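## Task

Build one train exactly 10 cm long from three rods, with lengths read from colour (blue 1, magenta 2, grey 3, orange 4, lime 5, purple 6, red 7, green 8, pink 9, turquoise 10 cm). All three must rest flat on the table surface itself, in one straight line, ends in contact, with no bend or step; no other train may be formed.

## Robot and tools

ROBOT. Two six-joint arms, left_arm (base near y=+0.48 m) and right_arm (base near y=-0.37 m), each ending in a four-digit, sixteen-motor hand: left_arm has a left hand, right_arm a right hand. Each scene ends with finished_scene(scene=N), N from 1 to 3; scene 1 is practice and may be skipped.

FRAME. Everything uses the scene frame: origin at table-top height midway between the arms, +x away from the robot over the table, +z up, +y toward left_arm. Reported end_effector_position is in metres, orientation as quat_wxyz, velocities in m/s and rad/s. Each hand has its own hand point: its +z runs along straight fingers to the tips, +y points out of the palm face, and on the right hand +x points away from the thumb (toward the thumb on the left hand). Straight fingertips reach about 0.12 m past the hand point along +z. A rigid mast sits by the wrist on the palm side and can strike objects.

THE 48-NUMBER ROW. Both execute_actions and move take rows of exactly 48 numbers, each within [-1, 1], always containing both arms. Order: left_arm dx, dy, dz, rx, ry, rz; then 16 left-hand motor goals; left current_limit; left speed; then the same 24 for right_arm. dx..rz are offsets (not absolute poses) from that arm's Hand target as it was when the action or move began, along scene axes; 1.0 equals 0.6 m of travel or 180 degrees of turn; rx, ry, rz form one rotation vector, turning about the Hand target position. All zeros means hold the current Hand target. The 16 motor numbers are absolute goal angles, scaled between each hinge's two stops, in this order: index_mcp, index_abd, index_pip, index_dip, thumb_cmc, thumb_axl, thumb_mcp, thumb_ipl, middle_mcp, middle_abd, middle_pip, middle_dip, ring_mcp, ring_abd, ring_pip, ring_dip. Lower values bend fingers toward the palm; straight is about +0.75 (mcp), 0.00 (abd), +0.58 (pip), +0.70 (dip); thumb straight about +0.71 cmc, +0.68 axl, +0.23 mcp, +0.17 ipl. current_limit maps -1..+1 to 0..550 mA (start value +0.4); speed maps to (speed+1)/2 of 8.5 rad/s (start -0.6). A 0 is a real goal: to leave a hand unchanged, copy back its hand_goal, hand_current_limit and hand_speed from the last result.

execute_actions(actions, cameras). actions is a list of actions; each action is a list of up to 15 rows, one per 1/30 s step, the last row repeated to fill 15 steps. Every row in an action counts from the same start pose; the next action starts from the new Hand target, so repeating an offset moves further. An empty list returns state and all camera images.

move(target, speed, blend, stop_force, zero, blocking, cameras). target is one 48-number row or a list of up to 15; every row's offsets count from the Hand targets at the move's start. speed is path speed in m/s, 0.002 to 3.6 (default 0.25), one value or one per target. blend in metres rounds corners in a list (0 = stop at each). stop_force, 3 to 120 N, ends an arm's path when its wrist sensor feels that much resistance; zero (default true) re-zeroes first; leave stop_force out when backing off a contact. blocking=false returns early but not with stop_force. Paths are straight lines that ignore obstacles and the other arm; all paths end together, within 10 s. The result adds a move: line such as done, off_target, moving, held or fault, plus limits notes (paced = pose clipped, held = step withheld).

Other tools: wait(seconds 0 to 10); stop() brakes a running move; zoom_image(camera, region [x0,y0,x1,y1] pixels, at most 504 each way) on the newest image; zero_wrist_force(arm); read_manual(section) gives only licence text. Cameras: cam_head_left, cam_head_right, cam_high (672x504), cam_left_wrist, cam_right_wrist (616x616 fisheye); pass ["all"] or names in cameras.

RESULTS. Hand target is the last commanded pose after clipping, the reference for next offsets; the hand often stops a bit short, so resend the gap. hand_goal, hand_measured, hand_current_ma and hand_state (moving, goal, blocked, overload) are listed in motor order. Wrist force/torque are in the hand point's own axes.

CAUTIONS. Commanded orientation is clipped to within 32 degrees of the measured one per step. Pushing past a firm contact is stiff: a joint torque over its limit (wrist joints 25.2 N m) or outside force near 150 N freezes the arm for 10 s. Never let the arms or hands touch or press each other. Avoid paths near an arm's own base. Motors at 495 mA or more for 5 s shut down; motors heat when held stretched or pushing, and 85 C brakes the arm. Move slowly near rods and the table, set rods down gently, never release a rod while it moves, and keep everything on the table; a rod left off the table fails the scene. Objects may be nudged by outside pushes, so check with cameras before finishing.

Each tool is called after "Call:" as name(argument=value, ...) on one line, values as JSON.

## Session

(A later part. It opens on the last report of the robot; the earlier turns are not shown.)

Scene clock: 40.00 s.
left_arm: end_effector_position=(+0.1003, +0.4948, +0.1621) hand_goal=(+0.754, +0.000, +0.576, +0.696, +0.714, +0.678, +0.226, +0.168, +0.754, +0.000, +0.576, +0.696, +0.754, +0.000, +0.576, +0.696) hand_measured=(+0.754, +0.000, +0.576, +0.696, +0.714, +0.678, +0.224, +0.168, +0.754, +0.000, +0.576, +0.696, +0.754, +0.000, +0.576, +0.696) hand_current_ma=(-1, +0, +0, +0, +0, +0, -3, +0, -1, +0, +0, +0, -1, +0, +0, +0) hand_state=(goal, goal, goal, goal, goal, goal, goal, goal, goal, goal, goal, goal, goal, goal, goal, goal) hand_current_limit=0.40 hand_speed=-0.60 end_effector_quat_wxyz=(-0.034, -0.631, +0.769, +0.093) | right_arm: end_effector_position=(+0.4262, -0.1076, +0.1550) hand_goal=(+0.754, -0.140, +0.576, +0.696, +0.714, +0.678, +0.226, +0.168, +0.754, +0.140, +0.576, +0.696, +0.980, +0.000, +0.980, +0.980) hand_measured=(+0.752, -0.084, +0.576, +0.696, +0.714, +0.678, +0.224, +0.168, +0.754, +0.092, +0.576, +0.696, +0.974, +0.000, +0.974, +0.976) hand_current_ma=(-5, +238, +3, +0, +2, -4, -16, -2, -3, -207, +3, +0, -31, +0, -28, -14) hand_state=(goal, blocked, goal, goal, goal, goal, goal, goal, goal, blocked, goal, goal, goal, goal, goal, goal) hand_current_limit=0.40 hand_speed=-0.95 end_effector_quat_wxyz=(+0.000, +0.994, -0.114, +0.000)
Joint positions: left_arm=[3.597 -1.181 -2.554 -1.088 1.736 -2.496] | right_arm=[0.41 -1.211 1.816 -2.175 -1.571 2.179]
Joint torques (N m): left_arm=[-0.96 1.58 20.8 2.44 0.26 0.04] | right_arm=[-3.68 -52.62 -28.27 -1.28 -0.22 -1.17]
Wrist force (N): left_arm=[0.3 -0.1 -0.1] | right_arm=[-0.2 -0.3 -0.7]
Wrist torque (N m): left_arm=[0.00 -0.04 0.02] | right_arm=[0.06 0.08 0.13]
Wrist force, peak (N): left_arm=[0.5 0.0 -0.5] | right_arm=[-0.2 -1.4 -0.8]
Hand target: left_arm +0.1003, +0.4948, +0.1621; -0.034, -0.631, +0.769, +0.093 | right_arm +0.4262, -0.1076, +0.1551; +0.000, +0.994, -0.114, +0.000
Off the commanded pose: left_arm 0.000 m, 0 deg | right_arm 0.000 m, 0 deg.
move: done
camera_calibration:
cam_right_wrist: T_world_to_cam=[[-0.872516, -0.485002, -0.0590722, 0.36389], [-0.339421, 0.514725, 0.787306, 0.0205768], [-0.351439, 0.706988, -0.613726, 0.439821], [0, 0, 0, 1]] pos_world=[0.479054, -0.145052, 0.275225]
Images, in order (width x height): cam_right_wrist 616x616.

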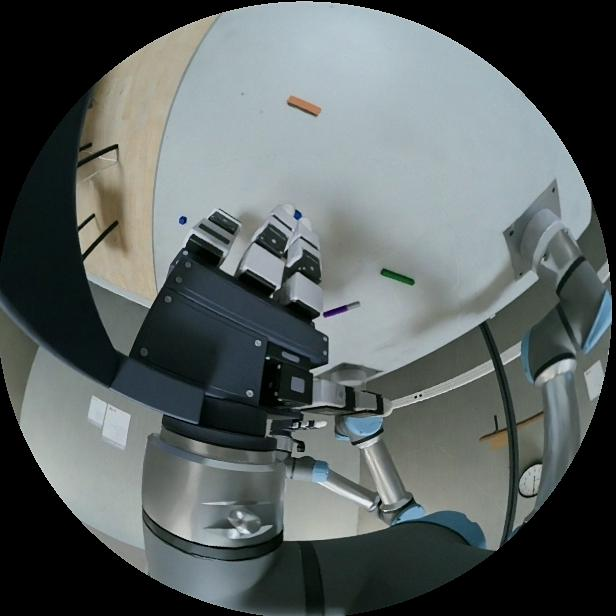

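Call:
move(target=[[0,0,0,0,0,0,0.754,0,0.576,0.696,0.714,0.678,0.226,0.168,0.754,0,0.576,0.696,0.754,0,0.576,0.696,0.4,-0.6,-0.3110,0.3675,0,0,0,-0.0828,0.754,-0.14,0.576,0.696,0.714,0.678,0.226,0.168,0.754,0.14,0.576,0.696,0.98,0,0.98,0.98,0.4,-0.95],[0,0,0,0,0,0,0.754,0,0.576,0.696,0.714,0.678,0.226,0.168,0.754,0,0.576,0.696,0.754,0,0.576,0.696,0.4,-0.6,-0.3110,0.3675,-0.0511,0,0,-0.0828,0.754,-0.14,0.576,0.696,0.714,0.678,0.226,0.168,0.754,0.14,0.576,0.696,0.98,0,0.98,0.98,0.4,-0.95]], cameras=["cam_right_wrist"], speed=[0.3,0.06])

Call:
zoom_image(camera="cam_right_wrist", region=[285, 160, 345, 220])

Scene clock: 43.53 s.
left_arm: end_effector_position=(+0.1003, +0.4948, +0.1621) hand_goal=(+0.754, +0.000, +0.576, +0.696, +0.714, +0.678, +0.226, +0.168, +0.754, +0.000, +0.576, +0.696, +0.754, +0.000, +0.576, +0.696) hand_measured=(+0.754, +0.000, +0.576, +0.696, +0.714, +0.678, +0.224, +0.168, +0.754, +0.000, +0.576, +0.696, +0.754, +0.000, +0.576, +0.696) hand_current_ma=(-1, +0, +0, +0, +0, +0, -3, +0, -1, +0, +0, +0, -1, +0, +0, +0) hand_state=(goal, goal, goal, goal, goal, goal, goal, goal, goal, goal, goal, goal, goal, goal, goal, goal) hand_current_limit=0.40 hand_speed=-0.60 end_effector_quat_wxyz=(-0.034, -0.631, +0.769, +0.093) | right_arm: end_effector_position=(+0.2396, +0.1129, +0.1246) hand_goal=(+0.754, -0.140, +0.576, +0.696, +0.714, +0.678, +0.226, +0.168, +0.754, +0.140, +0.576, +0.696, +0.980, +0.000, +0.980, +0.980) hand_measured=(+0.752, -0.084, +0.576, +0.696, +0.714, +0.678, +0.224, +0.168, +0.754, +0.092, +0.576, +0.696, +0.974, +0.000, +0.974, +0.976) hand_current_ma=(-7, +238, +3, +0, +2, -4, -16, -2, -3, -207, +3, +0, -31, +0, -28, -14) hand_state=(goal, blocked, goal, goal, goal, goal, goal, goal, goal, blocked, goal, goal, goal, goal, goal, goal) hand_current_limit=0.40 hand_speed=-0.95 end_effector_quat_wxyz=(+0.000, +0.970, -0.241, +0.000) end_effector_velocity=(+0.000, +0.000, -0.002) end_effector_angular_velocity=(+0.000, -0.001, +0.000)
Joint positions: left_arm=[3.597 -1.181 -2.554 -1.088 1.736 -2.496] | right_arm=[0.863 -1.089 1.722 -2.203 -1.571 2.892]
Joint velocities: left_arm=[within noise] | right_arm=[0 0.002 0.002 -0.005 0 0]
Joint torques (N m): left_arm=[0.11 3.16 20.85 2.6 0.25 0.1] | right_arm=[8.86 -28.63 -8.46 -4 -0.93 1.92]
Wrist force (N): left_arm=[0.1 0.3 -0.2] | right_arm=[0.2 -0.5 -0.5]
Wrist torque (N m): left_arm=[0.04 -0.02 0.01] | right_arm=[0.02 0.06 -0.06]
Wrist force, peak (N): left_arm=[0.7 0.0 -0.3] | right_arm=[-1.0 -1.3 -1.0]
Hand target: left_arm +0.1003, +0.4948, +0.1621; -0.034, -0.631, +0.769, +0.093 | right_arm +0.2396, +0.1129, +0.1245; +0.000, +0.970, -0.241, +0.000
Off the commanded pose: left_arm 0.000 m, 0 deg | right_arm 0.000 m, 0 deg.
move: done
camera_calibration:
cam_right_wrist: T_world_to_cam=[[-0.967904, -0.244291, -0.0590216, 0.301953], [-0.195577, 0.584669, 0.787345, -0.174716], [-0.157833, 0.773617, -0.613681, 0.145746], [0, 0, 0, 1]] pos_world=[0.281095, 0.0631639, 0.244825]
Images, in order (width x height): cam_right_wrist 616x616.

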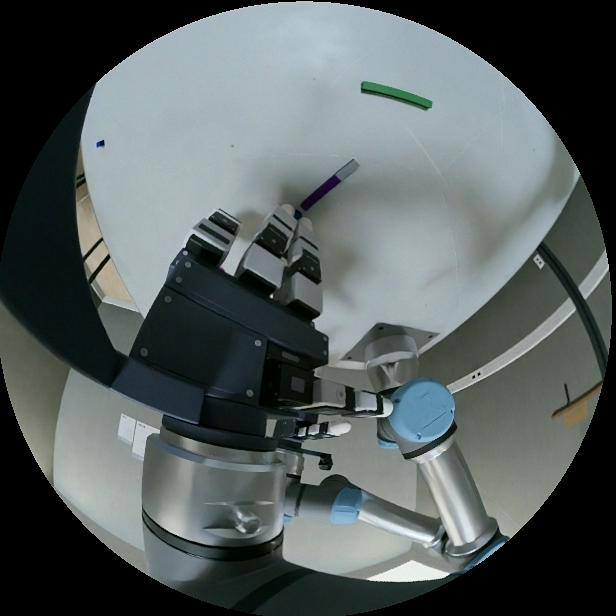

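Scaled by 8.400 from the camera's 616x616 image, which has a finer 880x880 frame.

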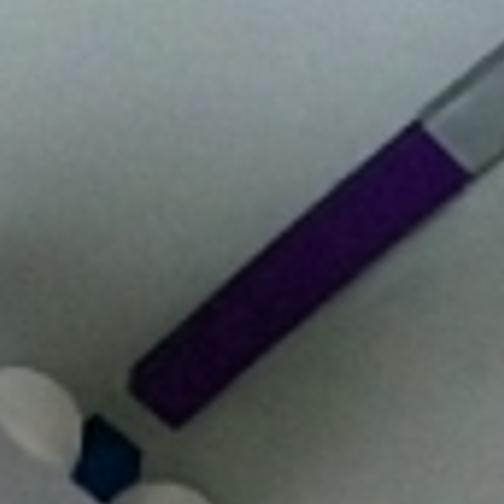

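Call:
move(target=[[0,0,0,0,0,0,0.754,0,0.576,0.696,0.714,0.678,0.226,0.168,0.754,0,0.576,0.696,0.754,0,0.576,0.696,0.4,-0.6,-0.0098,-0.0184,0,0,0,0,0.754,-0.14,0.576,0.696,0.714,0.678,0.226,0.168,0.754,0.14,0.576,0.696,0.98,0,0.98,0.98,0.4,-0.95]], cameras=["cam_right_wrist"], speed=[0.03])

Call:
zoom_image(camera="cam_right_wrist", region=[285, 160, 345, 220])

Scene clock: 45.03 s.
left_arm: end_effector_position=(+0.1003, +0.4948, +0.1621) hand_goal=(+0.754, +0.000, +0.576, +0.696, +0.714, +0.678, +0.226, +0.168, +0.754, +0.000, +0.576, +0.696, +0.754, +0.000, +0.576, +0.696) hand_measured=(+0.754, +0.000, +0.576, +0.696, +0.714, +0.678, +0.224, +0.168, +0.754, +0.000, +0.576, +0.696, +0.754, +0.000, +0.576, +0.696) hand_current_ma=(-1, +0, +0, +0, +0, +0, -3, +0, -1, +0, +0, +0, -1, +0, +0, +0) hand_state=(goal, goal, goal, goal, goal, goal, goal, goal, goal, goal, goal, goal, goal, goal, goal, goal) hand_current_limit=0.40 hand_speed=-0.60 end_effector_quat_wxyz=(-0.034, -0.631, +0.769, +0.093) | right_arm: end_effector_position=(+0.2338, +0.1019, +0.1244) hand_goal=(+0.754, -0.140, +0.576, +0.696, +0.714, +0.678, +0.226, +0.168, +0.754, +0.140, +0.576, +0.696, +0.980, +0.000, +0.980, +0.980) hand_measured=(+0.754, -0.086, +0.578, +0.696, +0.714, +0.678, +0.224, +0.168, +0.758, +0.092, +0.578, +0.696, +0.974, +0.000, +0.974, +0.976) hand_current_ma=(+3, +230, +6, +0, +2, -4, -16, -2, +17, -207, +11, +1, -31, +0, -28, -14) hand_state=(goal, blocked, goal, goal, goal, goal, goal, goal, goal, blocked, goal, goal, goal, goal, goal, goal) hand_current_limit=0.40 hand_speed=-0.95 end_effector_quat_wxyz=(+0.000, +0.970, -0.241, +0.000)
Joint positions: left_arm=[3.597 -1.181 -2.554 -1.088 1.736 -2.496] | right_arm=[0.858 -1.113 1.761 -2.219 -1.571 2.887]
Joint torques (N m): left_arm=[-1.2 1.11 20.84 2.7 0.17 0] | right_arm=[-8.95 -55.87 -9.58 -4.08 -1.08 -1.86]
Wrist force (N): left_arm=[0.2 0.2 -0.2] | right_arm=[-0.3 -0.6 -0.6]
Wrist torque (N m): left_arm=[0.03 -0.03 0.01] | right_arm=[0.04 0.10 0.08]
Wrist force, peak (N): left_arm=[0.3 -0.1 -0.5] | right_arm=[0.7 -1.5 -3.4]
Hand target: left_arm +0.1003, +0.4948, +0.1621; -0.034, -0.631, +0.769, +0.093 | right_arm +0.2338, +0.1019, +0.1245; +0.000, +0.970, -0.241, +0.000
Off the commanded pose: left_arm 0.000 m, 0 deg | right_arm 0.000 m, 0 deg.
move: done
camera_calibration:
cam_right_wrist: T_world_to_cam=[[-0.9679, -0.244311, -0.0590067, 0.29354], [-0.195587, 0.584714, 0.787309, -0.169272], [-0.157846, 0.773577, -0.613729, 0.153219], [0, 0, 0, 1]] pos_world=[0.275195, 0.0521637, 0.244625]
Images, in order (width x height): cam_right_wrist 616x616.

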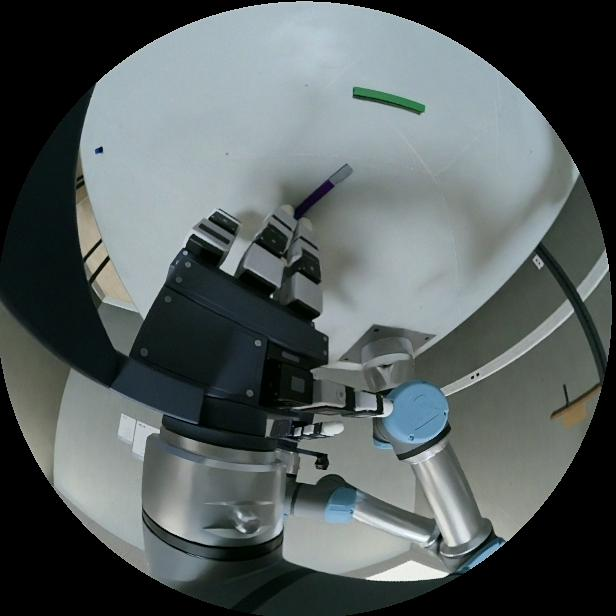

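Scaled by 8.400 from the camera's 616x616 image, which has a finer 880x880 frame.

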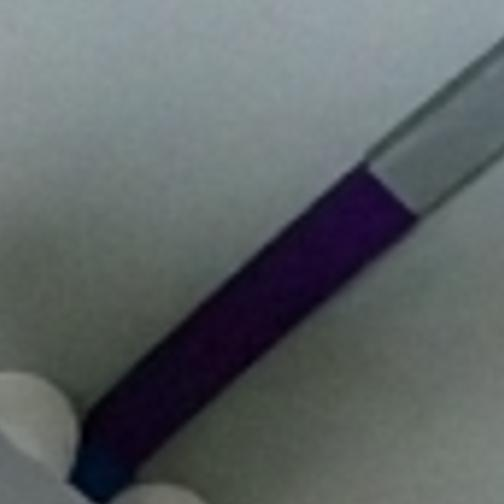

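Call:
move(target=[[0,0,0,0,0,0,0.754,0,0.576,0.696,0.714,0.678,0.226,0.168,0.754,0,0.576,0.696,0.754,0,0.576,0.696,0.4,-0.6,0,0,0,0,0,0,0.754,0,0.576,0.696,0.714,0.678,0.226,0.168,0.754,0,0.576,0.696,0.98,0,0.98,0.98,0.4,-0.95],[0,0,0,0,0,0,0.754,0,0.576,0.696,0.714,0.678,0.226,0.168,0.754,0,0.576,0.696,0.754,0,0.576,0.696,0.4,-0.6,0,0,0.04,0,0,0,0.754,0,0.576,0.696,0.714,0.678,0.226,0.168,0.754,0,0.576,0.696,0.98,0,0.98,0.98,0.4,-0.95],[0,0,0,0,0,0,0.754,0,0.576,0.696,0.714,0.678,0.226,0.168,0.754,0,0.576,0.696,0.754,0,0.576,0.696,0.4,-0.6,0.033,0.0618,0.05,0,0,0,0.754,0,0.576,0.696,0.714,0.678,0.226,0.168,0.754,0,0.576,0.696,0.98,0,0.98,0.98,0.4,-0.95]], cameras=["cam_right_wrist","cam_high"], speed=[0.05,0.1,0.15], blend=[0,0.01,0])

Call:
zoom_image(camera="cam_right_wrist", region=[290, 140, 350, 200])

Call:
zoom_image(camera="cam_right_wrist", region=[290, 165, 330, 205])

Call:
zoom_image(camera="cam_high", region=[345, 165, 405, 215])

Scene clock: 48.17 s.
left_arm: end_effector_position=(+0.1003, +0.4948, +0.1621) hand_goal=(+0.754, +0.000, +0.576, +0.696, +0.714, +0.678, +0.226, +0.168, +0.754, +0.000, +0.576, +0.696, +0.754, +0.000, +0.576, +0.696) hand_measured=(+0.754, +0.000, +0.576, +0.696, +0.714, +0.678, +0.224, +0.168, +0.754, +0.000, +0.576, +0.696, +0.754, +0.000, +0.576, +0.696) hand_current_ma=(-1, +0, +0, +0, +0, +0, -3, +0, -1, +0, +0, +0, -1, +0, +0, +0) hand_state=(goal, goal, goal, goal, goal, goal, goal, goal, goal, goal, goal, goal, goal, goal, goal, goal) hand_current_limit=0.40 hand_speed=-0.60 end_effector_quat_wxyz=(-0.034, -0.631, +0.769, +0.093) | right_arm: end_effector_position=(+0.2535, +0.1389, +0.1544) hand_goal=(+0.754, +0.000, +0.576, +0.696, +0.714, +0.678, +0.226, +0.168, +0.754, +0.000, +0.576, +0.696, +0.980, +0.000, +0.980, +0.980) hand_measured=(+0.754, -0.004, +0.578, +0.696, +0.714, +0.678, +0.224, +0.168, +0.754, +0.002, +0.578, +0.696, +0.974, +0.000, +0.974, +0.976) hand_current_ma=(+3, -14, +6, +0, +2, -4, -16, -2, +4, +12, +10, +1, -31, +0, -28, -14) hand_state=(goal, goal, goal, goal, goal, goal, goal, goal, goal, goal, goal, goal, goal, goal, goal, goal) hand_current_limit=0.40 hand_speed=-0.95 end_effector_quat_wxyz=(+0.000, +0.970, -0.241, +0.000)
Joint positions: left_arm=[3.597 -1.181 -2.554 -1.088 1.736 -2.496] | right_arm=[0.874 -1.068 1.598 -2.1 -1.571 2.903]
Joint torques (N m): left_arm=[-0.77 1.6 21.28 2.54 0.25 -0.08] | right_arm=[9.19 -31.55 -28.91 -1.08 -1.22 1.92]
Wrist force (N): left_arm=[0.2 0.1 -0.2] | right_arm=[0.1 -0.9 -0.3]
Wrist torque (N m): left_arm=[0.02 -0.03 0.01] | right_arm=[-0.07 0.04 -0.06]
Wrist force, peak (N): left_arm=[0.6 0.2 0.0] | right_arm=[0.1 -1.4 -0.4]
Hand target: left_arm +0.1003, +0.4948, +0.1621; -0.034, -0.631, +0.769, +0.093 | right_arm +0.2536, +0.1389, +0.1545; +0.000, +0.970, -0.241, +0.000
Off the commanded pose: left_arm 0.000 m, 0 deg | right_arm 0.000 m, 0 deg.
move: done
camera_calibration:
cam_right_wrist: T_world_to_cam=[[-0.967905, -0.244286, -0.0590243, 0.323494], [-0.195564, 0.584608, 0.787393, -0.210615], [-0.157843, 0.773665, -0.613619, 0.146172], [0, 0, 0, 1]] pos_world=[0.294995, 0.0890642, 0.274625]
Images, in order (width x height): cam_high 672x504, cam_right_wrist 616x616.

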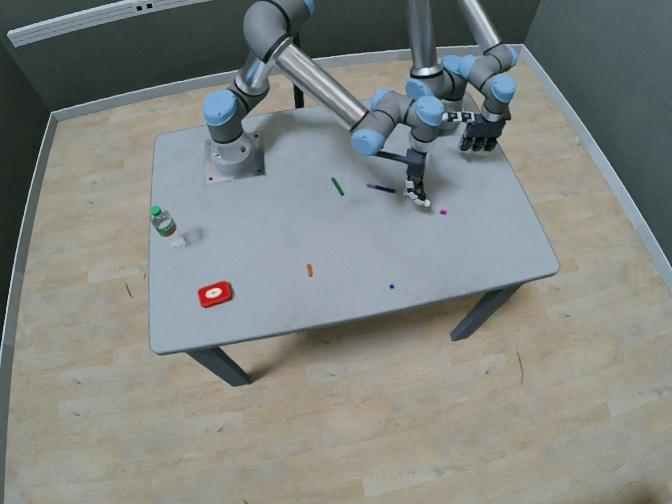

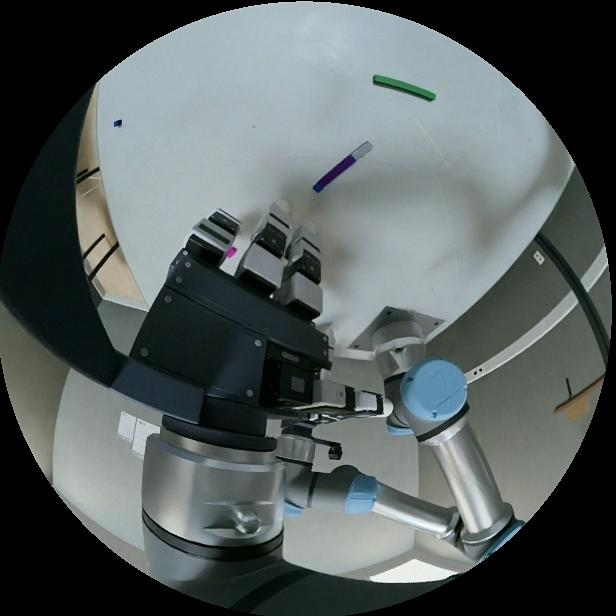

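Scaled by 8.400 from the camera's 616x616 image, which has a finer 880x880 frame.

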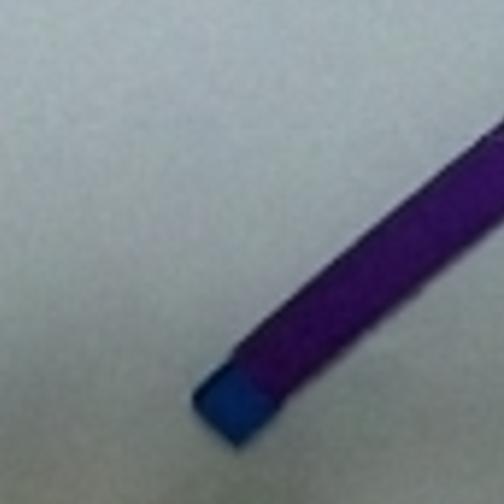

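Scaled by 12.600 from the camera's 616x616 image, which has a finer 880x880 frame.

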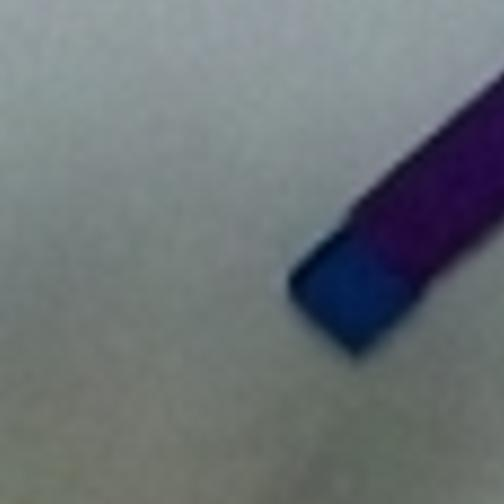

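Scaled by 8.400.

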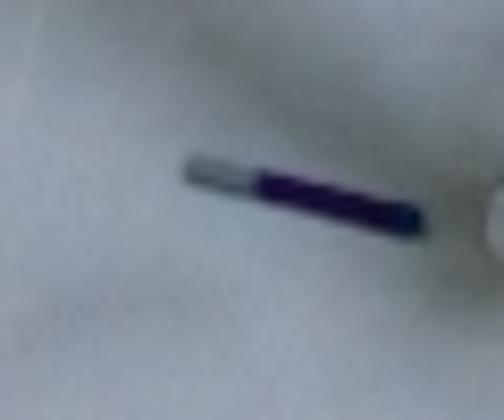

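Call:
zoom_image(camera="cam_right_wrist", region=[306, 174, 332, 200])

Call:
zoom_image(camera="cam_right_wrist", region=[335, 135, 375, 175])

Scaled by 19.385 from the camera's 616x616 image, which has a finer 880x880 frame.

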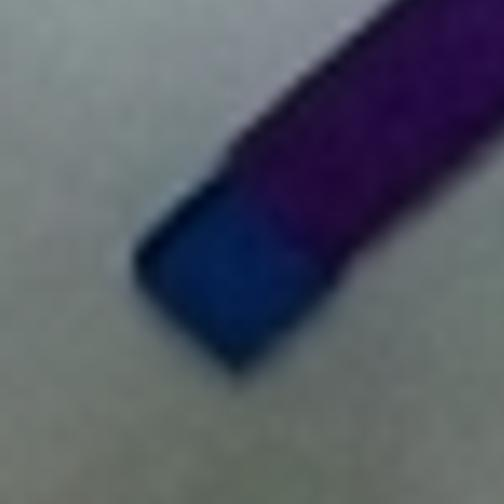

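Scaled by 12.600 from the camera's 616x616 image, which has a finer 880x880 frame.

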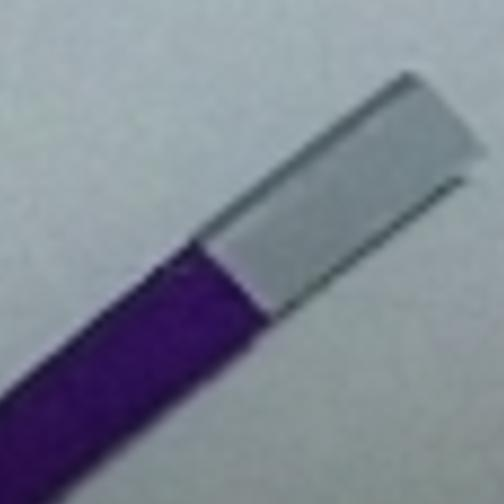

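Call:
finished_scene(scene=2)

The scene is finished: the task was done.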